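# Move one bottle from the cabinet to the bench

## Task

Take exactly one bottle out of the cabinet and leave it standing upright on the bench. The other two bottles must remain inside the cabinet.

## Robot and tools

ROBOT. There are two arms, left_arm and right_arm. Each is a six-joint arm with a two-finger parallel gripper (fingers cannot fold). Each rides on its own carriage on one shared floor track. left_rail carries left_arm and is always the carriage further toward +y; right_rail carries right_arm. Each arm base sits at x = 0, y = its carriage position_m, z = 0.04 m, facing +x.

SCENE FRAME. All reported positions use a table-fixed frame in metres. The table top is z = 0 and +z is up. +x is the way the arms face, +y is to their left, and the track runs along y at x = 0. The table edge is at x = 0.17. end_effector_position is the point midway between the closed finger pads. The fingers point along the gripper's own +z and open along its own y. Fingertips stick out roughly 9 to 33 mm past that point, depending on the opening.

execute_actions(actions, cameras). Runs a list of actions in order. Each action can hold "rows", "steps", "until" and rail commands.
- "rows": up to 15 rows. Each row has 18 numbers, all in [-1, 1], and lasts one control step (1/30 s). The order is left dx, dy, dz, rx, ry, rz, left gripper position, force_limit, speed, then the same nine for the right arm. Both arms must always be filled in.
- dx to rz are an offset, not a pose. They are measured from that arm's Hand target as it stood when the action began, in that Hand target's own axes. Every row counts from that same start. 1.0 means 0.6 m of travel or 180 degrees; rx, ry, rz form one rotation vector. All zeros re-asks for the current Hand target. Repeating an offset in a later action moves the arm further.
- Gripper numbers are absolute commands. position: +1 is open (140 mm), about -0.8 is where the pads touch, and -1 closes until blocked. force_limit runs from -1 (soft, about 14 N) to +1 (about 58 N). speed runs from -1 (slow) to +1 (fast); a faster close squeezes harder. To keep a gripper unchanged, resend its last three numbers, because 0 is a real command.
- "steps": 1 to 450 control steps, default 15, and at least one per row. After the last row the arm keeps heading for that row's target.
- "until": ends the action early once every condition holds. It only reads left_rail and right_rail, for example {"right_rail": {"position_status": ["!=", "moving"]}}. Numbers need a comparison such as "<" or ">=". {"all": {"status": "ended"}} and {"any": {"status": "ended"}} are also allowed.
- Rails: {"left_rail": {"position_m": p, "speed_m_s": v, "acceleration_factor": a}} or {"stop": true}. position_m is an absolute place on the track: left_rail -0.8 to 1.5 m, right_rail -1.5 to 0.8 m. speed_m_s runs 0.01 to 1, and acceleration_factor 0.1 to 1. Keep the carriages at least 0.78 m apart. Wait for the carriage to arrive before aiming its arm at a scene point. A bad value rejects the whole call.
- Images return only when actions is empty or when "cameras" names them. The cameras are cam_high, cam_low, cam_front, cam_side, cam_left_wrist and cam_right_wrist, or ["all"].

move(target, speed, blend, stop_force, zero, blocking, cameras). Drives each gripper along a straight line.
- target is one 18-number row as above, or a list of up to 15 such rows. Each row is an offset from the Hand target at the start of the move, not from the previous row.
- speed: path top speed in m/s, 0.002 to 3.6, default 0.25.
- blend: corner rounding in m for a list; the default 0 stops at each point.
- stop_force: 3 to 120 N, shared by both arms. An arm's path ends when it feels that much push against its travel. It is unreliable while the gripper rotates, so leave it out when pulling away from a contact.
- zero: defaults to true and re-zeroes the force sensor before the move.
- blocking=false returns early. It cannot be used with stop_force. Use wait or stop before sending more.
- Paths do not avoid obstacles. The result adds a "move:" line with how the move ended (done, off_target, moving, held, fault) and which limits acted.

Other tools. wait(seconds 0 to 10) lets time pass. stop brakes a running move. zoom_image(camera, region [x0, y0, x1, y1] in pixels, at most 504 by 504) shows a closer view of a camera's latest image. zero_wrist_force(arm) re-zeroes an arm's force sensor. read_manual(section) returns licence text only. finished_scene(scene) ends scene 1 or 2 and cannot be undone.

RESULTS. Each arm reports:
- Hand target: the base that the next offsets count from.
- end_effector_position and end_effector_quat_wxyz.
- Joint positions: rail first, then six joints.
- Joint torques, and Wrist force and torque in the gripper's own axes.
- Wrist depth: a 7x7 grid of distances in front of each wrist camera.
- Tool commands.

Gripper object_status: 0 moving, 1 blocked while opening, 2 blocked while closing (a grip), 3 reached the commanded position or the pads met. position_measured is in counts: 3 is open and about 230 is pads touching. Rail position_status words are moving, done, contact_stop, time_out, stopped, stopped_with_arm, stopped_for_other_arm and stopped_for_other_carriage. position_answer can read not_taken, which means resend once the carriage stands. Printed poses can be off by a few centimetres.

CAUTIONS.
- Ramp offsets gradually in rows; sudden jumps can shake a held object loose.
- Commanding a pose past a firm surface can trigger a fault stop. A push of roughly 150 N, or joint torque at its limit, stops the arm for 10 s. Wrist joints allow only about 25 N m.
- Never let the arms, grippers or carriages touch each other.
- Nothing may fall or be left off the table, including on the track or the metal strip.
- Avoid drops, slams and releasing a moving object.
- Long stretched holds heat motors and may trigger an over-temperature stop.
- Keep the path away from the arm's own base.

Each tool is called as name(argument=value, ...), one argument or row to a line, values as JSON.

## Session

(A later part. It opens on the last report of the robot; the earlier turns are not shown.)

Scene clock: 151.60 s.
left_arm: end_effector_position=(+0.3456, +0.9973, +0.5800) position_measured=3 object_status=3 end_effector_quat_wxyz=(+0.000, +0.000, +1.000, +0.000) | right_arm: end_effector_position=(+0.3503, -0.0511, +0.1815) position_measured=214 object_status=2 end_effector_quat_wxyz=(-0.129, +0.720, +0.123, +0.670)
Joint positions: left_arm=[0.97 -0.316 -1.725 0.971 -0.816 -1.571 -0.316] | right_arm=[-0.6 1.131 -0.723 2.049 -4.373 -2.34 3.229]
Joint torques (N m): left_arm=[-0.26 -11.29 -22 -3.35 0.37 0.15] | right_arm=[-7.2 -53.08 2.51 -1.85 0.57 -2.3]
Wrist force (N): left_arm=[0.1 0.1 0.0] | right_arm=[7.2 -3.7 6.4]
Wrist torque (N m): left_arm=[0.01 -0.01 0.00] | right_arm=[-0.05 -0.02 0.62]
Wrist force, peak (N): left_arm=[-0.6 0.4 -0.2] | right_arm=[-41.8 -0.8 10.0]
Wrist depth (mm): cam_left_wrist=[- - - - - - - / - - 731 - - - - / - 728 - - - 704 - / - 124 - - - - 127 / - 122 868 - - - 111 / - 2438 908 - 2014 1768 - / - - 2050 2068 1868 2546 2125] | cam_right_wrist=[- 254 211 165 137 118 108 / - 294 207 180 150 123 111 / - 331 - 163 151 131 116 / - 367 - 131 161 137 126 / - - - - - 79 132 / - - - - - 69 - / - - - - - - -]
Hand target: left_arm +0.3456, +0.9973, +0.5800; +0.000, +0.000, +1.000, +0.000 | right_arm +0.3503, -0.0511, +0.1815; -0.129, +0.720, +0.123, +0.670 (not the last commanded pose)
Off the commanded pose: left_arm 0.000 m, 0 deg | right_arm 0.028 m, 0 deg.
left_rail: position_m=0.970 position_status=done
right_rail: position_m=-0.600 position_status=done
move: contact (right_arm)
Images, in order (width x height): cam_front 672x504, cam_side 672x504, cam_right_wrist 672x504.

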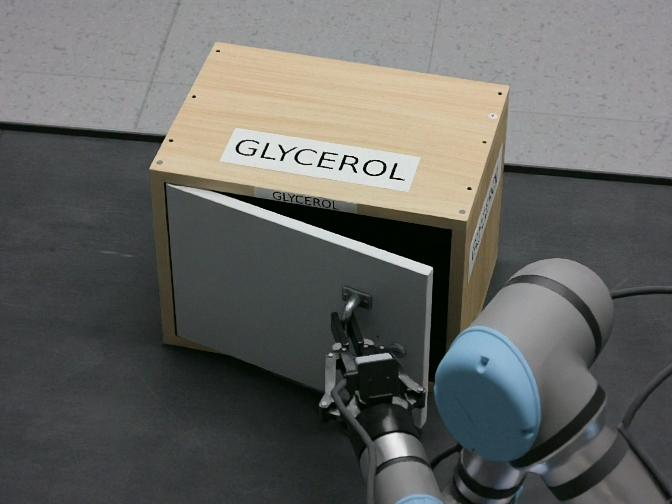

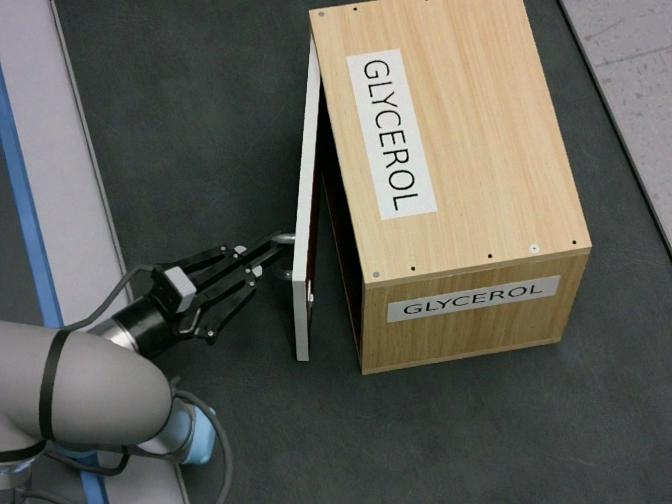

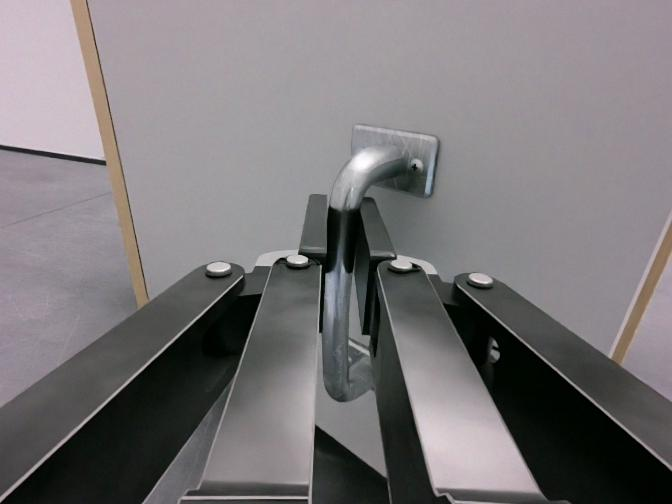

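move(
  target=[0,0,0,0,0,0,1,1,1, 0,-0.047,-0.038,0,0,0,-1,-0.5,-0.8],
  speed=0.03,
  stop_force=40,
)

move(
  target=[0,0,0,0,0,0,1,1,1, 0,0,0,0,0,0,0.5,-0.5,-0.5],
  cameras=["cam_side","cam_front","cam_right_wrist"],
)

Scene clock: 159.43 s.
left_arm: end_effector_position=(+0.3456, +0.9973, +0.5800) position_measured=3 object_status=3 end_effector_quat_wxyz=(+0.000, +0.000, +1.000, +0.000) | right_arm: end_effector_position=(+0.3191, -0.0327, +0.1837) position_measured=214 object_status=2 end_effector_quat_wxyz=(-0.129, +0.720, +0.123, +0.670)
Joint positions: left_arm=[0.97 -0.316 -1.725 0.971 -0.816 -1.571 -0.316] | right_arm=[-0.6 1.214 -0.719 2.008 -4.328 -2.423 3.241]
Joint torques (N m): left_arm=[-1.56 -10.5 -21.29 -3.38 -0.02 0.13] | right_arm=[9.11 -51.04 -26.79 -6.58 -3.04 0.68]
Wrist force (N): left_arm=[-0.1 -0.1 0.0] | right_arm=[-37.5 -0.7 11.8]
Wrist torque (N m): left_arm=[-0.03 0.02 -0.01] | right_arm=[-0.19 0.73 0.69]
Wrist force, peak (N): left_arm=[-0.3 0.2 -0.6] | right_arm=[-37.5 -0.5 11.9]
Wrist depth (mm): cam_left_wrist=[635 - - - - 647 669 / - - - - - - - / - - 704 780 - - - / - 123 - 752 - 788 128 / - 114 - - - - 110 / - 871 2125 - 877 2106 1963 / - 1899 2050 2050 1997 2050 2050] | cam_right_wrist=[- 296 213 173 136 114 99 / - 340 217 189 149 119 106 / - 673 240 170 147 125 105 / - - 251 131 158 131 111 / - - - - - 79 124 / - - - - - 69 - / - - - - - - -]
Hand target: left_arm +0.3456, +0.9973, +0.5800; +0.000, +0.000, +1.000, +0.000 | right_arm +0.3191, -0.0327, +0.1837; -0.129, +0.720, +0.123, +0.670
Off the commanded pose: left_arm 0.000 m, 0 deg | right_arm 0.000 m, 0 deg.
left_rail: position_m=0.970 position_status=done
right_rail: position_m=-0.600 position_status=done
move: done

Scene clock: 160.80 s.
left_arm: end_effector_position=(+0.3456, +0.9973, +0.5800) position_measured=3 object_status=3 end_effector_quat_wxyz=(+0.000, +0.000, +1.000, +0.000) | right_arm: end_effector_position=(+0.3191, -0.0327, +0.1837) position_measured=66 object_status=0 end_effector_quat_wxyz=(-0.129, +0.720, +0.123, +0.670)
Joint positions: left_arm=[0.97 -0.316 -1.725 0.971 -0.816 -1.571 -0.316] | right_arm=[-0.6 1.214 -0.719 2.008 -4.328 -2.423 3.241]
Joint torques (N m): left_arm=[-1.61 -10.92 -22.64 -3.52 0.49 0.15] | right_arm=[-6.11 -45.53 -2.03 0.2 1.11 0.6]
Wrist force (N): left_arm=[0.1 0.1 -0.2] | right_arm=[0.9 0.1 2.6]
Wrist torque (N m): left_arm=[0.02 -0.01 0.01] | right_arm=[0.15 -0.05 -0.13]
Wrist force, peak (N): left_arm=[-0.4 0.4 -0.5] | right_arm=[-37.3 -0.6 11.6]
Wrist depth (mm): cam_left_wrist=[- 631 - - - - - / - 687 - - - - - / - 757 - - - - 722 / - 123 - - - - 127 / - 123 - - - 891 111 / - 919 - 1930 - 2014 2087 / 2014 1883 2050 2087 2125 2068 2068] | cam_right_wrist=[- - - 185 157 133 114 / - 326 - 199 165 134 119 / - - 284 217 162 142 122 / - 111 254 163 179 132 127 / - 99 330 183 201 112 81 / - - 303 - 202 181 - / - 258 259 264 241 - -]
Hand target: left_arm +0.3456, +0.9973, +0.5800; +0.000, +0.000, +1.000, +0.000 | right_arm +0.3191, -0.0327, +0.1837; -0.129, +0.720, +0.123, +0.670
Off the commanded pose: left_arm 0.000 m, 0 deg | right_arm 0.000 m, 0 deg.
left_rail: position_m=0.970 position_status=done
right_rail: position_m=-0.600 position_status=done
move: done
Images, in order (width x height): cam_front 672x504, cam_side 672x504, cam_right_wrist 672x504.

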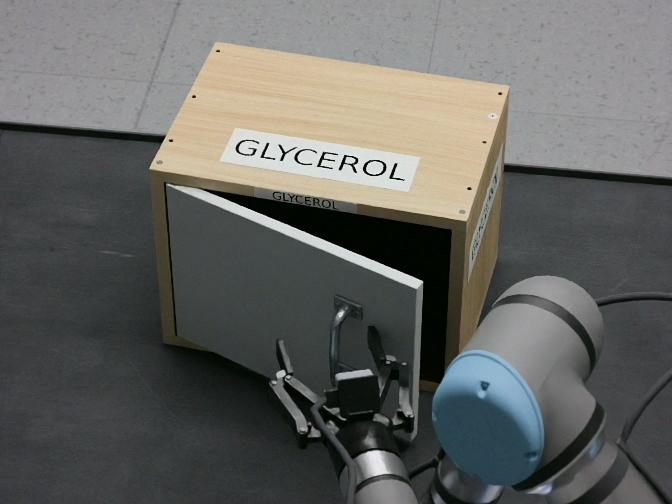

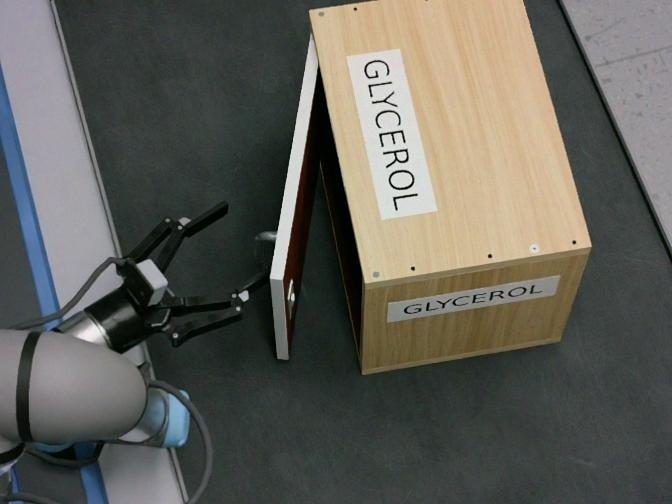

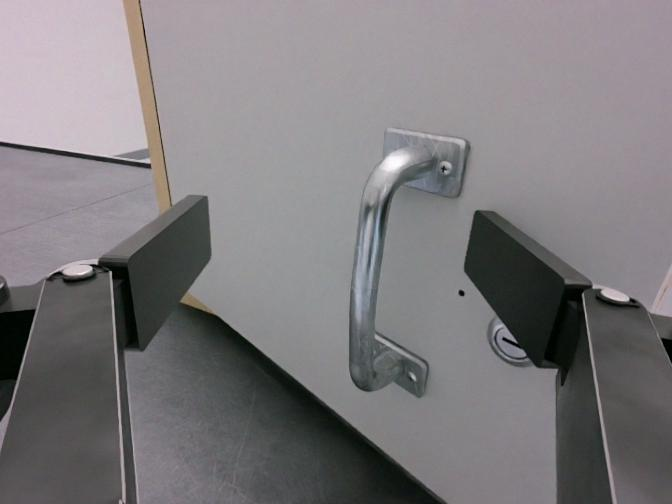

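move(
  target=[0,0,0,0,0,0,1,1,1, 0,0,-0.25,0,0,0,0.5,-0.5,-0.5],
  speed=0.2,
)

execute_actions(
  actions=[
    {"right_rail":{"position_m":-1.0},"steps":120,"until":{"right_rail":{"position_status":["!=","moving"]}}},
  ],
  cameras=["cam_high"],
)

Scene clock: 179.70 s.
left_arm: end_effector_position=(+0.3456, +0.9973, +0.5800) position_measured=3 object_status=3 end_effector_quat_wxyz=(+0.000, +0.000, +1.000, +0.000) | right_arm: end_effector_position=(+0.1792, -0.0853, +0.1938) position_measured=66 object_status=3 end_effector_quat_wxyz=(-0.129, +0.720, +0.123, +0.670) end_effector_velocity=(-0.002, +0.000, +0.000) end_effector_angular_velocity=(-0.001, +0.001, +0.002)
Joint positions: left_arm=[0.97 -0.316 -1.725 0.971 -0.816 -1.571 -0.316] | right_arm=[-0.6 1.516 -0.777 2.144 -4.342 -2.722 3.316]
Joint velocities: left_arm=[within noise] | right_arm=[0 0.005 -0.002 0.001 0.004 -0.003 0.003]
Joint torques (N m): left_arm=[-1.35 -10.94 -21.39 -3.32 0.2 -0.09] | right_arm=[8.21 -54.18 0.77 0.55 -2.22 1.56]
Wrist force (N): left_arm=[0.0 0.3 -0.2] | right_arm=[1.1 1.3 2.7]
Wrist torque (N m): left_arm=[0.06 0.01 0.01] | right_arm=[0.20 -0.13 -0.12]
Wrist force, peak (N): left_arm=[-0.6 0.4 -0.5] | right_arm=[0.8 1.1 4.6]
Wrist depth (mm): cam_left_wrist=[- 628 - 631 - - 660 / - - - 698 - 673 - / - 785 - - - - - / - 133 775 - - - 128 / - 115 836 - 833 - 111 / - 961 894 877 1768 2413 1755 / 1997 2050 2068 2050 2087 2032 2068] | cam_right_wrist=[- - 408 345 255 300 - / - - 440 - 288 325 - / - - - - 285 623 3186 / - 110 - - 318 125 - / - 111 - - - 106 80 / - - 312 - - - - / - 263 270 271 281 - -]
Hand target: left_arm +0.3456, +0.9973, +0.5800; +0.000, +0.000, +1.000, +0.000 | right_arm +0.1790, -0.0853, +0.1938; -0.129, +0.720, +0.123, +0.670
Off the commanded pose: left_arm 0.000 m, 0 deg | right_arm 0.000 m, 0 deg.
left_rail: position_m=0.970 position_status=done
right_rail: position_m=-0.600 position_status=done
move: done

Scene clock: 181.73 s.
left_arm: end_effector_position=(+0.3456, +0.9973, +0.5800) position_measured=3 object_status=3 end_effector_quat_wxyz=(+0.000, +0.000, +1.000, +0.000) | right_arm: end_effector_position=(+0.1790, -0.4853, +0.1938) position_measured=66 object_status=3 end_effector_quat_wxyz=(-0.129, +0.720, +0.123, +0.670)
Joint positions: left_arm=[0.97 -0.316 -1.725 0.971 -0.816 -1.571 -0.316] | right_arm=[-1 1.517 -0.778 2.145 -4.341 -2.723 3.317]
Joint torques (N m): left_arm=[-1.78 -11.03 -21.75 -3.17 0.18 0.12] | right_arm=[1.11 -47.71 -10.56 -0.4 -0.35 1.44]
Wrist force (N): left_arm=[-0.3 0.2 -0.2] | right_arm=[0.9 1.2 2.7]
Wrist torque (N m): left_arm=[0.04 0.07 0.01] | right_arm=[0.19 -0.07 -0.12]
Wrist force, peak (N): left_arm=[0.0 0.0 -0.6] | right_arm=[1.0 1.9 2.8]
Wrist depth (mm): cam_left_wrist=[635 - - - - 662 - / - - 679 643 - - - / - - - - - - 708 / - 130 - - - 152 128 / - 807 - - - - 111 / - 942 - - 1914 877 - / 2050 1997 2068 2068 1997 2032 2050] | cam_right_wrist=[470 437 526 4513 - - - / 688 768 535 3939 - - - / - 496 590 4421 2850 4814 4166 / - 111 572 - - 125 - / - 103 - 442 - 106 81 / - 341 331 - - - - / - - 265 268 266 - -]
Hand target: left_arm +0.3456, +0.9973, +0.5800; +0.000, +0.000, +1.000, +0.000 | right_arm +0.1790, -0.4853, +0.1938; -0.129, +0.720, +0.123, +0.670
Tool commands: left_gripper/position=+1.0 left_gripper/force_limit=+1.0 left_gripper/speed=+1.0 right_gripper/position=+0.5 right_gripper/force_limit=-0.5 right_gripper/speed=-0.5
Off the commanded pose: left_arm 0.000 m, 0 deg | right_arm 0.000 m, 0 deg.
left_rail: position_m=0.970 position_status=done
right_rail: position_m=-1.000 position_status=done
Images, in order (width x height): cam_high 672x504.

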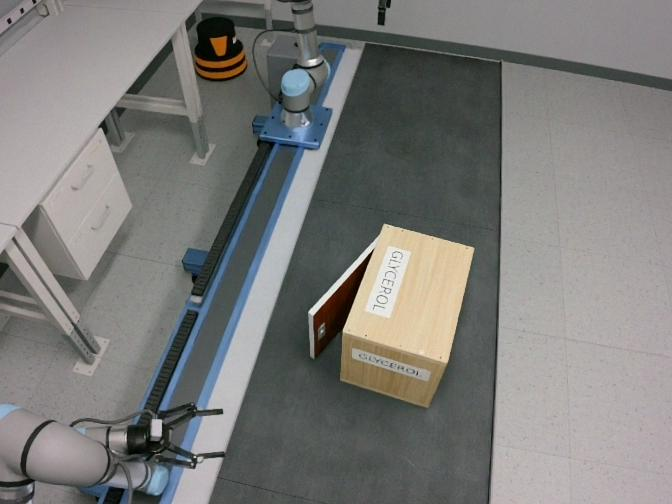

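move(
  target=[0,0,0,0,0,0,1,1,1, 0.01,-0.015,0.36,0.332,-0.007,-0.022,-0.8,-0.5,-0.5],
  speed=0.2,
  cameras=["cam_high","cam_side","cam_right_wrist"],
)

Scene clock: 189.87 s.
left_arm: end_effector_position=(+0.3456, +0.9973, +0.5800) position_measured=3 object_status=3 end_effector_quat_wxyz=(+0.000, +0.000, +1.000, +0.000) | right_arm: end_effector_position=(+0.3780, -0.4011, +0.1854) position_measured=229 object_status=3 end_effector_quat_wxyz=(-0.447, +0.563, +0.465, +0.517)
Joint positions: left_arm=[0.97 -0.316 -1.725 0.971 -0.816 -1.571 -0.316] | right_arm=[-1 0.422 -0.738 2.073 -4.358 -0.591 3.066]
Joint torques (N m): left_arm=[-1.66 -11.22 -21.16 -3.18 0.32 0.08] | right_arm=[-5.96 -27.57 -16.08 0.45 1.83 -1.71]
Wrist force (N): left_arm=[0.0 -0.1 0.3] | right_arm=[1.1 1.0 2.9]
Wrist torque (N m): left_arm=[-0.02 0.00 0.00] | right_arm=[0.15 -0.15 0.03]
Wrist force, peak (N): left_arm=[-0.1 0.5 -0.4] | right_arm=[1.2 1.3 3.4]
Wrist depth (mm): cam_left_wrist=[- - - - - - - / 694 - - - - 691 - / 728 - - 742 - 724 - / - 123 - 780 - 783 128 / - 123 839 - - 777 110 / - 916 891 919 1930 912 1963 / 1997 1755 2068 2050 2068 2087 -] | cam_right_wrist=[- 1380 - 486 310 314 320 / - 1190 - 530 333 338 348 / 2166 899 - 363 363 365 374 / 523 612 - 106 384 399 399 / 442 - - - - 397 421 / - - - - - 67 - / - - - - - - -]
Hand target: left_arm +0.3456, +0.9973, +0.5800; +0.000, +0.000, +1.000, +0.000 | right_arm +0.3780, -0.4011, +0.1854; -0.447, +0.563, +0.465, +0.516
Off the commanded pose: left_arm 0.000 m, 0 deg | right_arm 0.000 m, 0 deg.
left_rail: position_m=0.970 position_status=done
right_rail: position_m=-1.000 position_status=done
move: done
Images, in order (width x height): cam_high 672x504, cam_side 672x504, cam_right_wrist 672x504.

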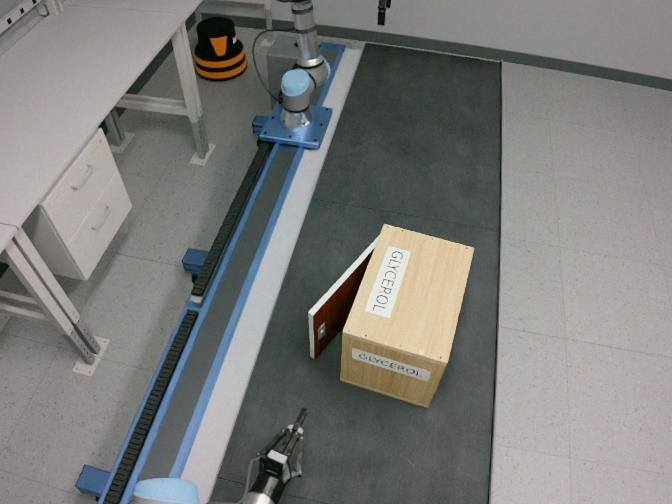

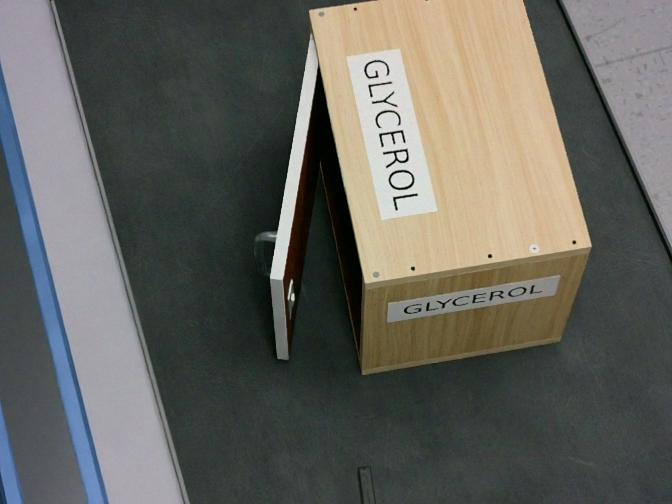

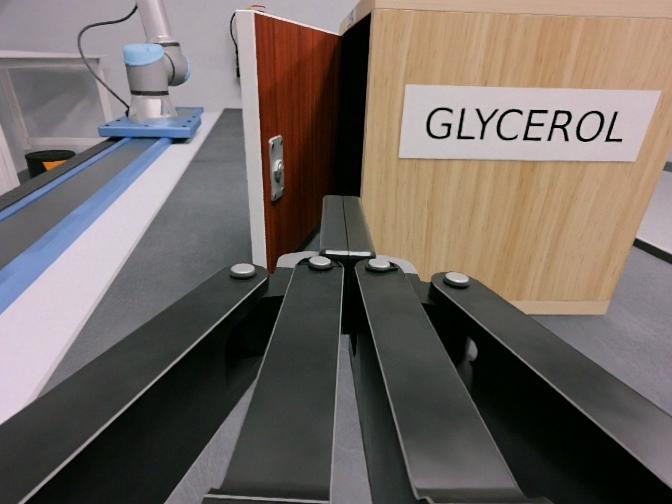

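move(
  target=[
    [0,0,0,0,0,0,1,1,1, 0,-0.07,0.05,0,0,0,-0.8,-0.5,-0.5],
    [0,0,0,0,0,0,1,1,1, 0,-0.07,0.42,0,0,0,-0.8,-0.5,-0.5],
  ],
  speed=0.12,
  stop_force=12,
  cameras=["cam_high","cam_side","cam_right_wrist"],
)

Scene clock: 207.20 s.
left_arm: end_effector_position=(+0.3456, +0.9973, +0.5800) position_measured=3 object_status=3 end_effector_quat_wxyz=(+0.000, +0.000, +1.000, +0.000) | right_arm: end_effector_position=(+0.3781, -0.1461, +0.1697) position_measured=229 object_status=3 end_effector_quat_wxyz=(-0.447, +0.563, +0.465, +0.516)
Joint positions: left_arm=[0.97 -0.316 -1.725 0.971 -0.816 -1.571 -0.316] | right_arm=[-1 0.822 -0.486 1.398 -3.974 -0.989 3.121]
Joint torques (N m): left_arm=[-0.74 -10.75 -21.56 -3.55 0.28 -0.06] | right_arm=[7.03 -43.53 -26.27 -0.18 -1.53 1.44]
Wrist force (N): left_arm=[-0.3 0.2 0.1] | right_arm=[0.7 1.0 3.1]
Wrist torque (N m): left_arm=[0.04 0.07 0.01] | right_arm=[0.15 -0.03 -0.12]
Wrist force, peak (N): left_arm=[-0.4 0.6 -0.4] | right_arm=[0.7 0.9 4.3]
Wrist depth (mm): cam_left_wrist=[- - - - - - - / - 685 - - 685 738 - / - 733 - - - - 726 / - 123 807 - - - 127 / - 114 - - - - 111 / - - 1655 891 1853 - 1824 / - 1883 1899 2165 2087 2106 -] | cam_right_wrist=[- 998 114 - 427 431 96 / 3494 998 127 195 461 459 100 / - 752 135 194 490 487 106 / - - 142 107 487 134 114 / - - - - - 120 125 / - - - - - 67 136 / - - - - - - -]
Hand target: left_arm +0.3456, +0.9973, +0.5800; +0.000, +0.000, +1.000, +0.000 | right_arm +0.3781, -0.1461, +0.1697; -0.447, +0.563, +0.465, +0.516
Off the commanded pose: left_arm 0.000 m, 0 deg | right_arm 0.000 m, 0 deg.
left_rail: position_m=0.970 position_status=done
right_rail: position_m=-1.000 position_status=done
move: done
Images, in order (width x height): cam_high 672x504, cam_side 672x504, cam_right_wrist 672x504.

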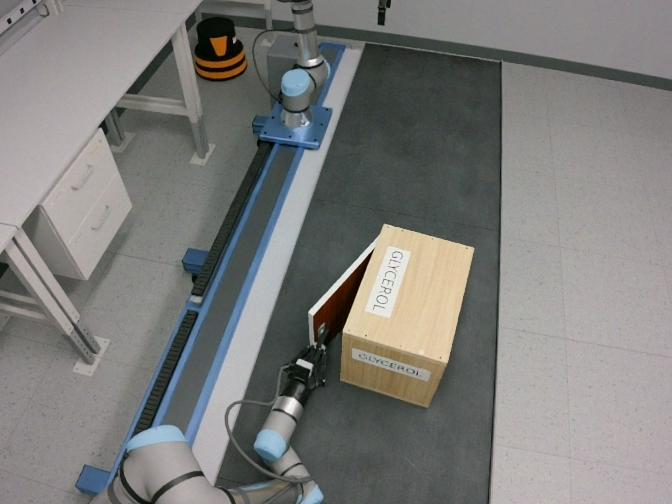

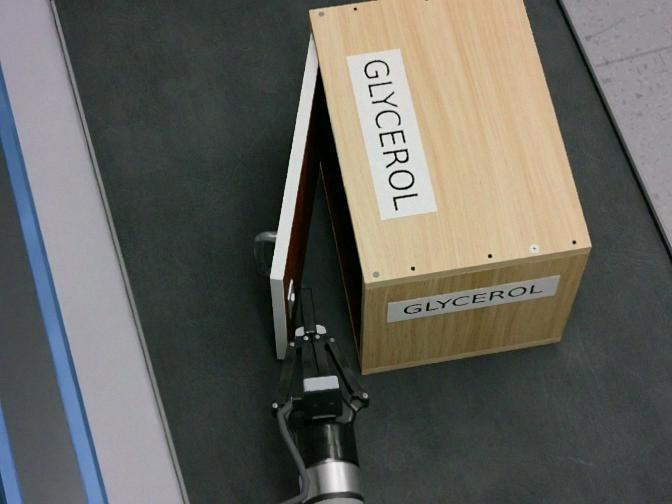

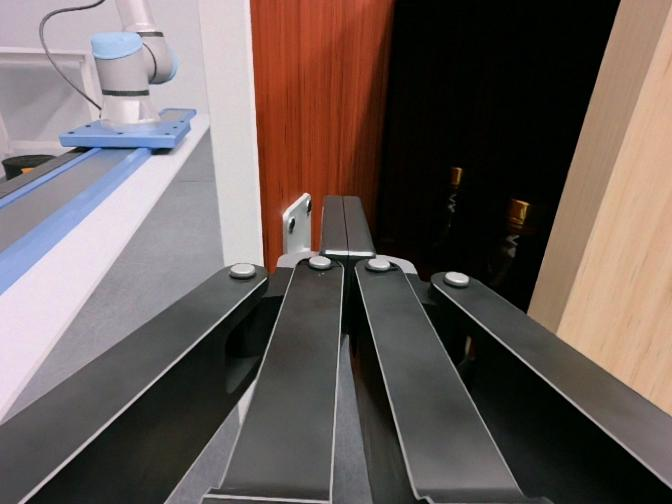

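move(
  target=[0,0,0,0,0,0,1,1,1, 0,-0.18,0.07,0,0,0,-0.8,-0.5,-0.5],
  speed=0.06,
  stop_force=30,
  cameras=["cam_high","cam_side","cam_right_wrist"],
)

Scene clock: 221.43 s.
left_arm: end_effector_position=(+0.3456, +0.9973, +0.5800) position_measured=3 object_status=3 end_effector_quat_wxyz=(+0.000, +0.000, +1.000, +0.000) | right_arm: end_effector_position=(+0.2786, -0.0868, +0.1694) position_measured=229 object_status=3 end_effector_quat_wxyz=(-0.447, +0.563, +0.465, +0.516)
Joint positions: left_arm=[0.97 -0.316 -1.725 0.971 -0.816 -1.571 -0.316] | right_arm=[-1 1.005 -0.468 1.355 -3.956 -1.172 3.137]
Joint torques (N m): left_arm=[-0.78 -10.78 -21.42 -3.41 0.38 0.01] | right_arm=[8.7 -44.35 -26.14 -0.27 -1.22 1.42]
Wrist force (N): left_arm=[-0.1 0.1 -0.2] | right_arm=[1.2 2.1 3.0]
Wrist torque (N m): left_arm=[0.03 0.01 0.01] | right_arm=[0.12 -0.10 -0.09]
Wrist force, peak (N): left_arm=[0.0 0.7 -0.1] | right_arm=[1.2 2.1 3.5]
Wrist depth (mm): cam_left_wrist=[664 - - - 631 653 - / - - - 685 717 - - / - 698 - - 708 - - / - 124 - - - - 128 / - 116 - 810 830 - 111 / - 2165 1899 891 1796 - - / 2050 2050 2106 2050 1914 2050 -] | cam_right_wrist=[- - 117 145 199 390 395 / - 998 127 152 252 419 423 / - 922 135 162 288 449 459 / 480 546 143 107 249 479 482 / - - - - - 357 328 / - - - - - 67 298 / - - - - - - -]
Hand target: left_arm +0.3456, +0.9973, +0.5800; +0.000, +0.000, +1.000, +0.000 | right_arm +0.2786, -0.0868, +0.1694; -0.447, +0.563, +0.465, +0.516
Off the commanded pose: left_arm 0.000 m, 0 deg | right_arm 0.000 m, 0 deg.
left_rail: position_m=0.970 position_status=done
right_rail: position_m=-1.000 position_status=done
move: done
Images, in order (width x height): cam_high 672x504, cam_side 672x504, cam_right_wrist 672x504.

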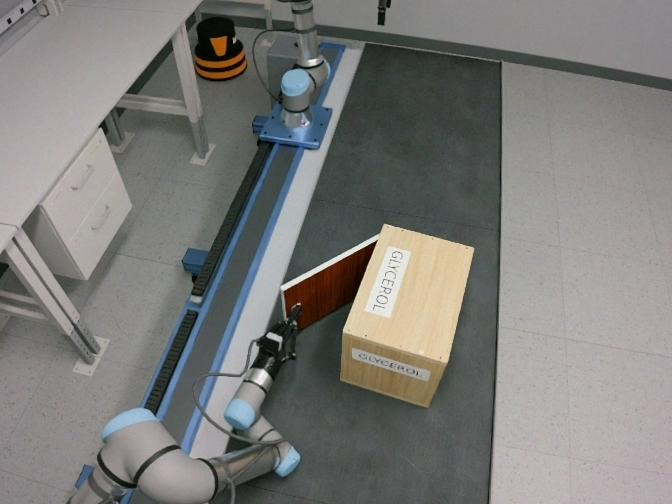

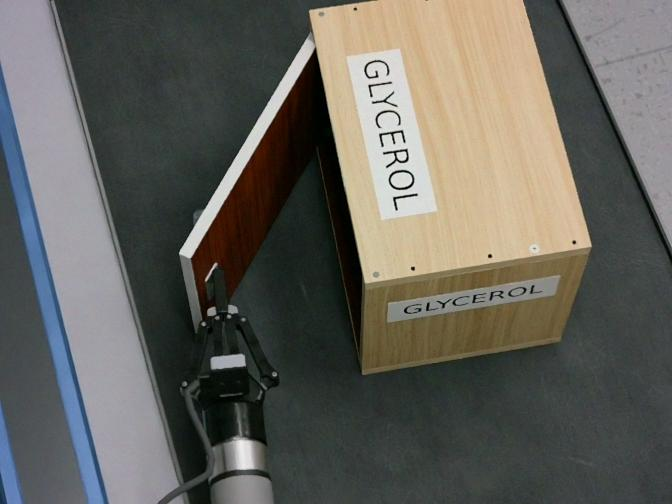

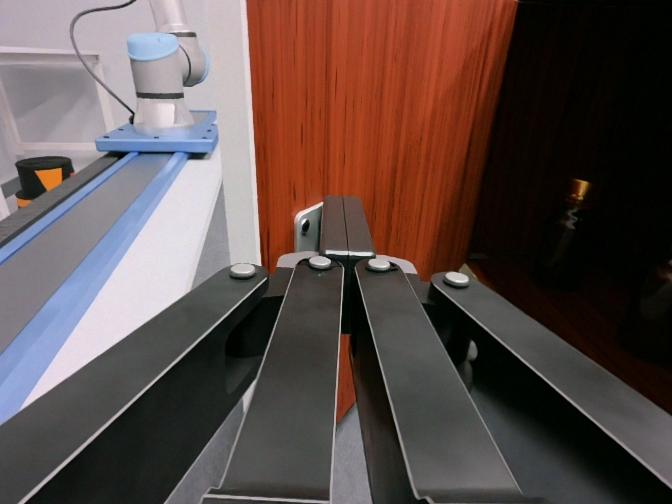

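execute_actions(
  actions=[
    {"right_rail":{"position_m":-0.82,"speed_m_s":0.08,"acceleration_factor":0.3},"steps":150,"until":{"right_rail":{"position_status":["!=","moving"]}}},
  ],
  cameras=["cam_high","cam_side","cam_right_wrist"],
)

Scene clock: 229.07 s.
left_arm: end_effector_position=(+0.3456, +0.9973, +0.5800) position_measured=3 object_status=3 end_effector_quat_wxyz=(+0.000, +0.000, +1.000, +0.000) | right_arm: end_effector_position=(+0.2786, +0.0932, +0.1694) position_measured=229 object_status=3 end_effector_quat_wxyz=(-0.447, +0.563, +0.465, +0.516)
Joint positions: left_arm=[0.97 -0.316 -1.725 0.971 -0.816 -1.571 -0.316] | right_arm=[-0.82 1.005 -0.468 1.355 -3.956 -1.172 3.137]
Joint torques (N m): left_arm=[-2.22 -11.42 -21.65 -3.35 0.48 0.03] | right_arm=[-3.82 -48.63 -23.66 -1.66 1.76 1.48]
Wrist force (N): left_arm=[-0.3 -0.1 -0.1] | right_arm=[0.8 1.1 1.6]
Wrist torque (N m): left_arm=[-0.04 0.06 0.00] | right_arm=[0.16 -0.06 -0.11]
Wrist force, peak (N): left_arm=[-0.6 0.3 -0.3] | right_arm=[1.4 2.2 3.2]
Wrist depth (mm): cam_left_wrist=[605 645 618 673 653 - - / - 666 - 679 - - - / - 689 - 733 755 - - / - 124 780 - - - 128 / - 143 - 804 - - 111 / - 894 - 2249 2050 2014 - / - 2050 2014 2050 1838 2068 2145] | cam_right_wrist=[112 119 130 143 160 175 199 / 117 125 136 151 167 194 218 / 126 135 150 161 185 211 246 / - 144 157 115 200 236 288 / - - - - - 249 324 / - - - - - 67 298 / - - - - - - -]
Hand target: left_arm +0.3456, +0.9973, +0.5800; +0.000, +0.000, +1.000, +0.000 | right_arm +0.2786, +0.0932, +0.1694; -0.447, +0.563, +0.465, +0.516
Tool commands: left_gripper/position=+1.0 left_gripper/force_limit=+1.0 left_gripper/speed=+1.0 right_gripper/position=-0.8 right_gripper/force_limit=-0.5 right_gripper/speed=-0.5
Off the commanded pose: left_arm 0.000 m, 0 deg | right_arm 0.000 m, 0 deg.
left_rail: position_m=0.970 position_status=done
right_rail: position_m=-0.820 speed_m_s=0.08 position_status=done
Images, in order (width x height): cam_high 672x504, cam_side 672x504, cam_right_wrist 672x504.

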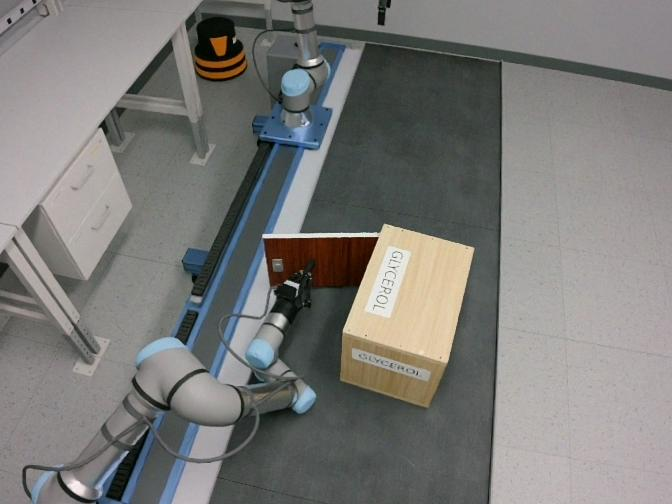

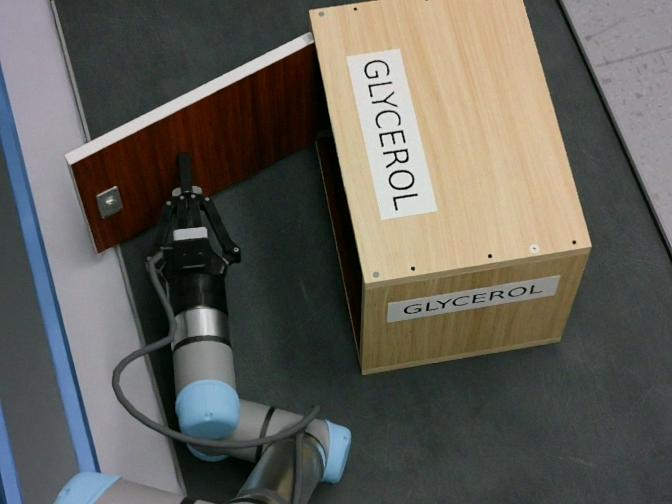

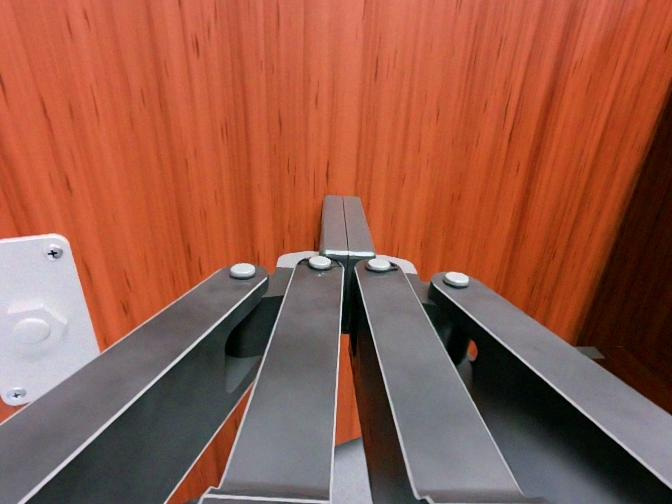

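execute_actions(
  actions=[
    {"right_rail":{"position_m":-0.95,"speed_m_s":0.2,"acceleration_factor":0.5},"steps":150,"until":{"right_rail":{"position_status":["!=","moving"]}}},
  ],
)

move(
  target=[0,0,0,0,0,0,1,1,1, 0,0.026,-0.25,-0.36,0,0.022,1,-0.5,-0.5],
  speed=0.25,
)

execute_actions(
  actions=[
    {"right_rail":{"position_m":-0.83,"speed_m_s":0.2,"acceleration_factor":0.5},"steps":150,"until":{"right_rail":{"position_status":["!=","moving"]}}},
  ],
  cameras=["cam_high","cam_side","cam_right_wrist"],
)

Scene clock: 245.33 s.
left_arm: end_effector_position=(+0.3456, +0.9973, +0.5800) position_measured=3 object_status=3 end_effector_quat_wxyz=(+0.000, +0.000, +1.000, +0.000) | right_arm: end_effector_position=(+0.2786, -0.0368, +0.1694) position_measured=229 object_status=3 end_effector_quat_wxyz=(-0.447, +0.563, +0.465, +0.516)
Joint positions: left_arm=[0.97 -0.316 -1.725 0.971 -0.816 -1.571 -0.316] | right_arm=[-0.95 1.005 -0.468 1.355 -3.956 -1.172 3.137]
Joint torques (N m): left_arm=[-2.05 -10.18 -21.88 -3.45 0.41 0.01] | right_arm=[-3.16 -55.49 -19.3 -3.63 1.18 1.39]
Wrist force (N): left_arm=[0.1 0.1 0.2] | right_arm=[0.8 1.0 2.9]
Wrist torque (N m): left_arm=[0.02 -0.01 0.00] | right_arm=[0.16 -0.05 -0.11]
Wrist force, peak (N): left_arm=[0.3 0.3 -0.6] | right_arm=[1.0 0.8 4.1]
Wrist depth (mm): cam_left_wrist=[624 - 642 - 645 - 685 / - - 658 675 664 - - / 731 726 - - - - - / - 133 - - - - 128 / - 116 - - - 845 110 / - 1824 1729 1899 2413 1810 1980 / - 2014 2032 2068 2106 2014 2106] | cam_right_wrist=[204 218 240 255 - 342 348 / 219 - - 291 314 361 377 / - 241 - 300 341 397 401 / 417 - 298 106 367 431 444 / 374 - - - - 359 362 / - - - - - 67 300 / - - - - - - -]
Hand target: left_arm +0.3456, +0.9973, +0.5800; +0.000, +0.000, +1.000, +0.000 | right_arm +0.2786, -0.0368, +0.1694; -0.447, +0.563, +0.465, +0.516
Tool commands: left_gripper/position=+1.0 left_gripper/force_limit=+1.0 left_gripper/speed=+1.0 right_gripper/position=-0.8 right_gripper/force_limit=-0.5 right_gripper/speed=-0.5
Off the commanded pose: left_arm 0.000 m, 0 deg | right_arm 0.000 m, 0 deg.
left_rail: position_m=0.970 position_status=done
right_rail: position_m=-0.950 speed_m_s=0.20 position_status=done

Scene clock: 248.40 s.
left_arm: end_effector_position=(+0.3456, +0.9973, +0.5800) position_measured=3 object_status=3 end_effector_quat_wxyz=(+0.000, +0.000, +1.000, +0.000) | right_arm: end_effector_position=(+0.2692, -0.1870, +0.1789) position_measured=3 object_status=3 end_effector_quat_wxyz=(-0.093, +0.730, +0.098, +0.670)
Joint positions: left_arm=[0.97 -0.316 -1.725 0.971 -0.816 -1.571 -0.316] | right_arm=[-0.95 1.417 -0.467 1.285 -3.759 -2.709 3.329]
Joint torques (N m): left_arm=[-1.77 -11.32 -21.52 -3.32 0.49 0.13] | right_arm=[7.72 -45.11 -27.07 0.55 -2.17 1.34]
Wrist force (N): left_arm=[-0.3 -0.2 -0.2] | right_arm=[1.2 1.3 2.6]
Wrist torque (N m): left_arm=[-0.05 0.07 0.00] | right_arm=[0.23 -0.10 -0.11]
Wrist force, peak (N): left_arm=[-0.3 0.5 -0.5] | right_arm=[0.9 1.4 3.7]
Wrist depth (mm): cam_left_wrist=[- - - - - - 642 / 675 694 675 669 - - - / - - - - - - 747 / 747 133 - 799 777 - 128 / - 116 - - - - 111 / - - 2014 888 2271 1883 1914 / - 2032 2068 2106 2087 2087 2050] | cam_right_wrist=[418 513 576 527 292 - - / 448 534 617 561 325 3282 - / 447 521 637 607 393 - 3869 / - 139 475 418 400 139 - / - 351 404 380 - - 106 / 296 298 - - 305 - 105 / 245 - 252 242 - 272 -]
Hand target: left_arm +0.3456, +0.9973, +0.5800; +0.000, +0.000, +1.000, +0.000 | right_arm +0.2692, -0.1870, +0.1789; -0.093, +0.730, +0.098, +0.670
Off the commanded pose: left_arm 0.000 m, 0 deg | right_arm 0.000 m, 0 deg.
left_rail: position_m=0.970 position_status=done
right_rail: position_m=-0.950 speed_m_s=0.20 position_status=done
move: done

Scene clock: 250.00 s.
left_arm: end_effector_position=(+0.3456, +0.9973, +0.5800) position_measured=3 object_status=3 end_effector_quat_wxyz=(+0.000, +0.000, +1.000, +0.000) | right_arm: end_effector_position=(+0.2692, -0.0670, +0.1789) position_measured=3 object_status=3 end_effector_quat_wxyz=(-0.093, +0.730, +0.098, +0.670)
Joint positions: left_arm=[0.97 -0.316 -1.725 0.971 -0.816 -1.571 -0.316] | right_arm=[-0.83 1.417 -0.467 1.285 -3.759 -2.709 3.33]
Joint torques (N m): left_arm=[-1.73 -10.94 -21.81 -3.27 0.49 -0.14] | right_arm=[6.85 -47.13 -22.32 -0.23 -1.51 1.46]
Wrist force (N): left_arm=[-0.3 0.4 -0.4] | right_arm=[1.0 1.2 2.7]
Wrist torque (N m): left_arm=[0.07 0.07 0.00] | right_arm=[0.21 -0.06 -0.10]
Wrist force, peak (N): left_arm=[-0.5 0.4 -0.4] | right_arm=[1.3 1.7 2.7]
Wrist depth (mm): cam_left_wrist=[- - 649 653 - - 669 / - - 669 658 687 - 696 / 731 740 635 - 750 - 755 / - 133 - - - - 128 / - 114 821 - - - 110 / - 1980 894 1868 1899 1914 - / 1997 1997 2050 1980 2050 1963 -] | cam_right_wrist=[256 390 490 538 496 447 233 / 259 417 534 578 527 488 - / - 436 536 615 563 407 3186 / - 139 471 459 432 140 - / - 358 - 383 374 328 106 / - 294 280 - - 332 - / - 249 253 255 - 261 -]
Hand target: left_arm +0.3456, +0.9973, +0.5800; +0.000, +0.000, +1.000, +0.000 | right_arm +0.2692, -0.0670, +0.1789; -0.093, +0.730, +0.098, +0.670
Tool commands: left_gripper/position=+1.0 left_gripper/force_limit=+1.0 left_gripper/speed=+1.0 right_gripper/position=+1.0 right_gripper/force_limit=-0.5 right_gripper/speed=-0.5
Off the commanded pose: left_arm 0.000 m, 0 deg | right_arm 0.000 m, 0 deg.
left_rail: position_m=0.970 position_status=done
right_rail: position_m=-0.830 speed_m_s=0.20 position_status=done
Images, in order (width x height): cam_high 672x504, cam_side 672x504, cam_right_wrist 672x504.

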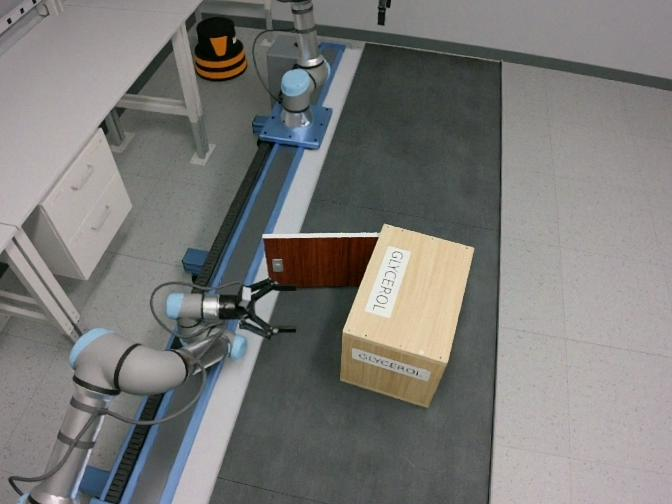

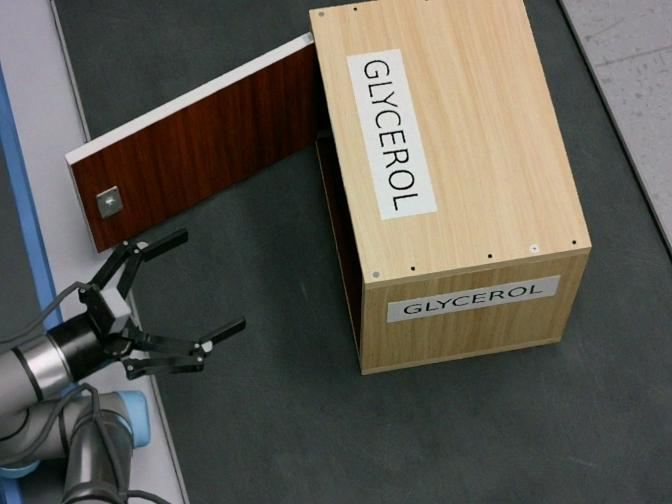

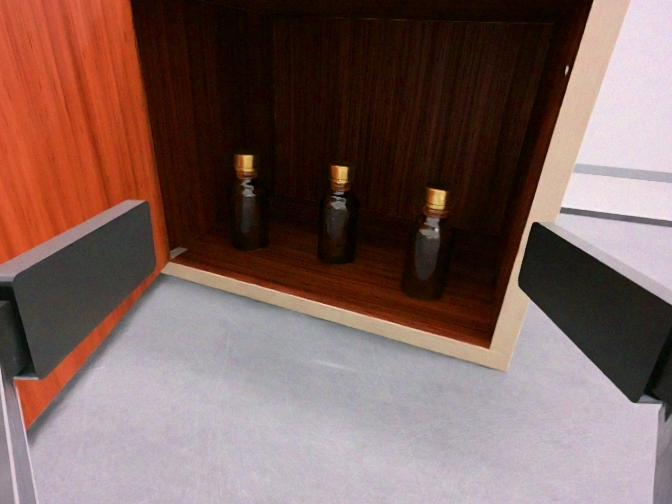

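move(
  target=[0,0,0,0,0,0,1,1,1, -0.135,0.143,0.235,0,-0.04,0,0.3,-0.5,-0.5],
  speed=0.15,
  stop_force=10,
  cameras=["cam_high","cam_side","cam_right_wrist","cam_front"],
)

Scene clock: 283.93 s.
left_arm: end_effector_position=(+0.3456, +0.9973, +0.5800) position_measured=3 object_status=3 end_effector_quat_wxyz=(+0.000, +0.000, +1.000, +0.000) | right_arm: end_effector_position=(+0.3268, -0.0855, +0.1437) position_measured=91 object_status=3 end_effector_quat_wxyz=(-0.090, +0.746, +0.099, +0.653)
Joint positions: left_arm=[0.97 -0.316 -1.725 0.971 -0.816 -1.571 -0.316] | right_arm=[-0.83 1.324 -0.47 1.367 -3.777 -2.61 3.374]
Joint torques (N m): left_arm=[-1.91 -10.89 -21.81 -3.29 0.46 0.03] | right_arm=[7.65 -72.23 -25.94 0.21 -2.22 -1.65]
Wrist force (N): left_arm=[-0.2 0.2 0.1] | right_arm=[1.1 0.9 2.6]
Wrist torque (N m): left_arm=[0.05 0.05 0.00] | right_arm=[0.15 -0.13 0.04]
Wrist force, peak (N): left_arm=[-0.5 0.4 -0.4] | right_arm=[-1.3 4.5 8.8]
Wrist depth (mm): cam_left_wrist=[597 658 - - - 638 - / - - - - 685 - - / 742 719 726 762 - - 728 / - 124 - 777 - - 128 / - 142 830 - - - 110 / - 868 898 - - - - / - 2032 2014 1997 2050 1947 2165] | cam_right_wrist=[336 387 500 480 447 409 187 / 341 402 543 516 476 427 3095 / - 419 548 490 490 266 3939 / 313 98 357 386 318 125 - / - 96 302 319 301 113 87 / - - 265 258 263 - - / - 213 216 218 220 - -]
Hand target: left_arm +0.3456, +0.9973, +0.5800; +0.000, +0.000, +1.000, +0.000 | right_arm +0.3268, -0.0855, +0.1437; -0.090, +0.746, +0.099, +0.653 (not the last commanded pose)
Off the commanded pose: left_arm 0.000 m, 0 deg | right_arm 0.114 m, 4 deg.
left_rail: position_m=0.970 position_status=done
right_rail: position_m=-0.830 speed_m_s=0.20 position_status=done
move: held (right_arm; a check stopped the path); limits=held
pose unreachable (right arm): on one or more control steps of this call, first in action 0 (counted from 0), this arm could not follow its commanded pose, so it was not sent that pose on those steps. It may still have moved: this result reports where it is.
cause: moving toward the commanded pose would bring a part of the arm (just beyond joint 5 (wrist 1)) too close to the robot's own body.
Images, in order (width x height): cam_high 672x504, cam_front 672x504, cam_side 672x504, cam_right_wrist 672x504.

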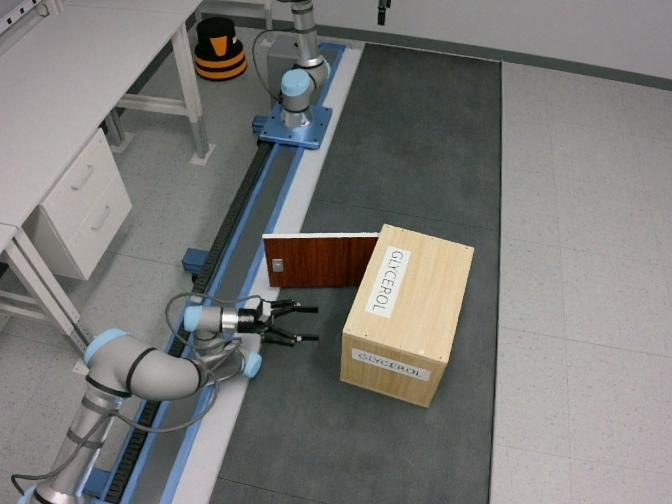

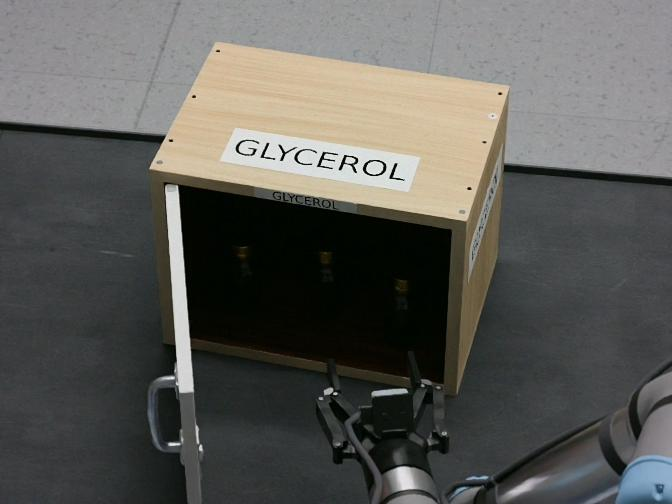

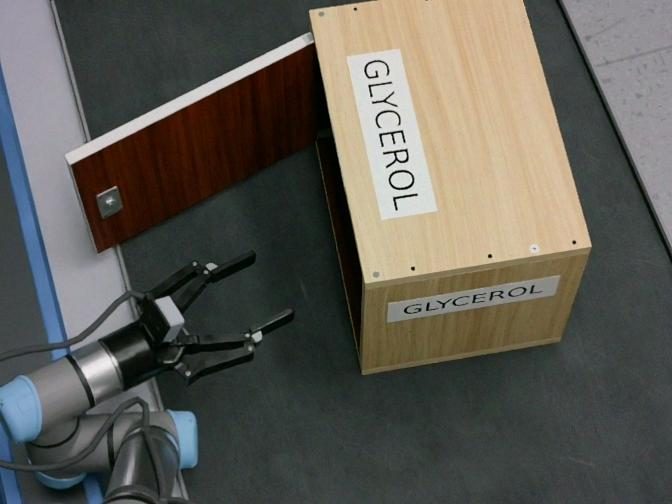

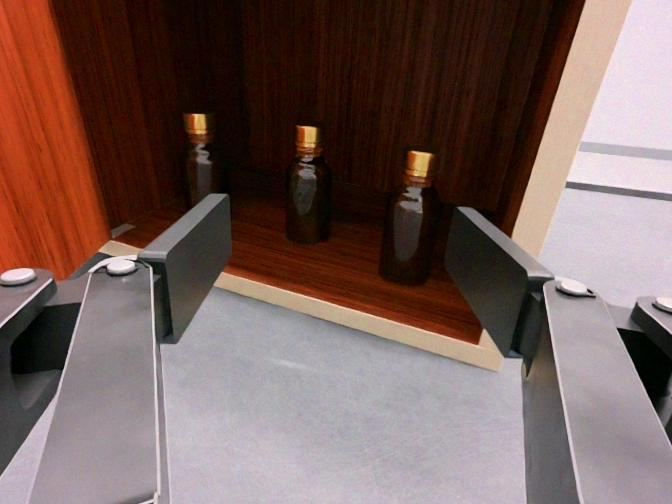

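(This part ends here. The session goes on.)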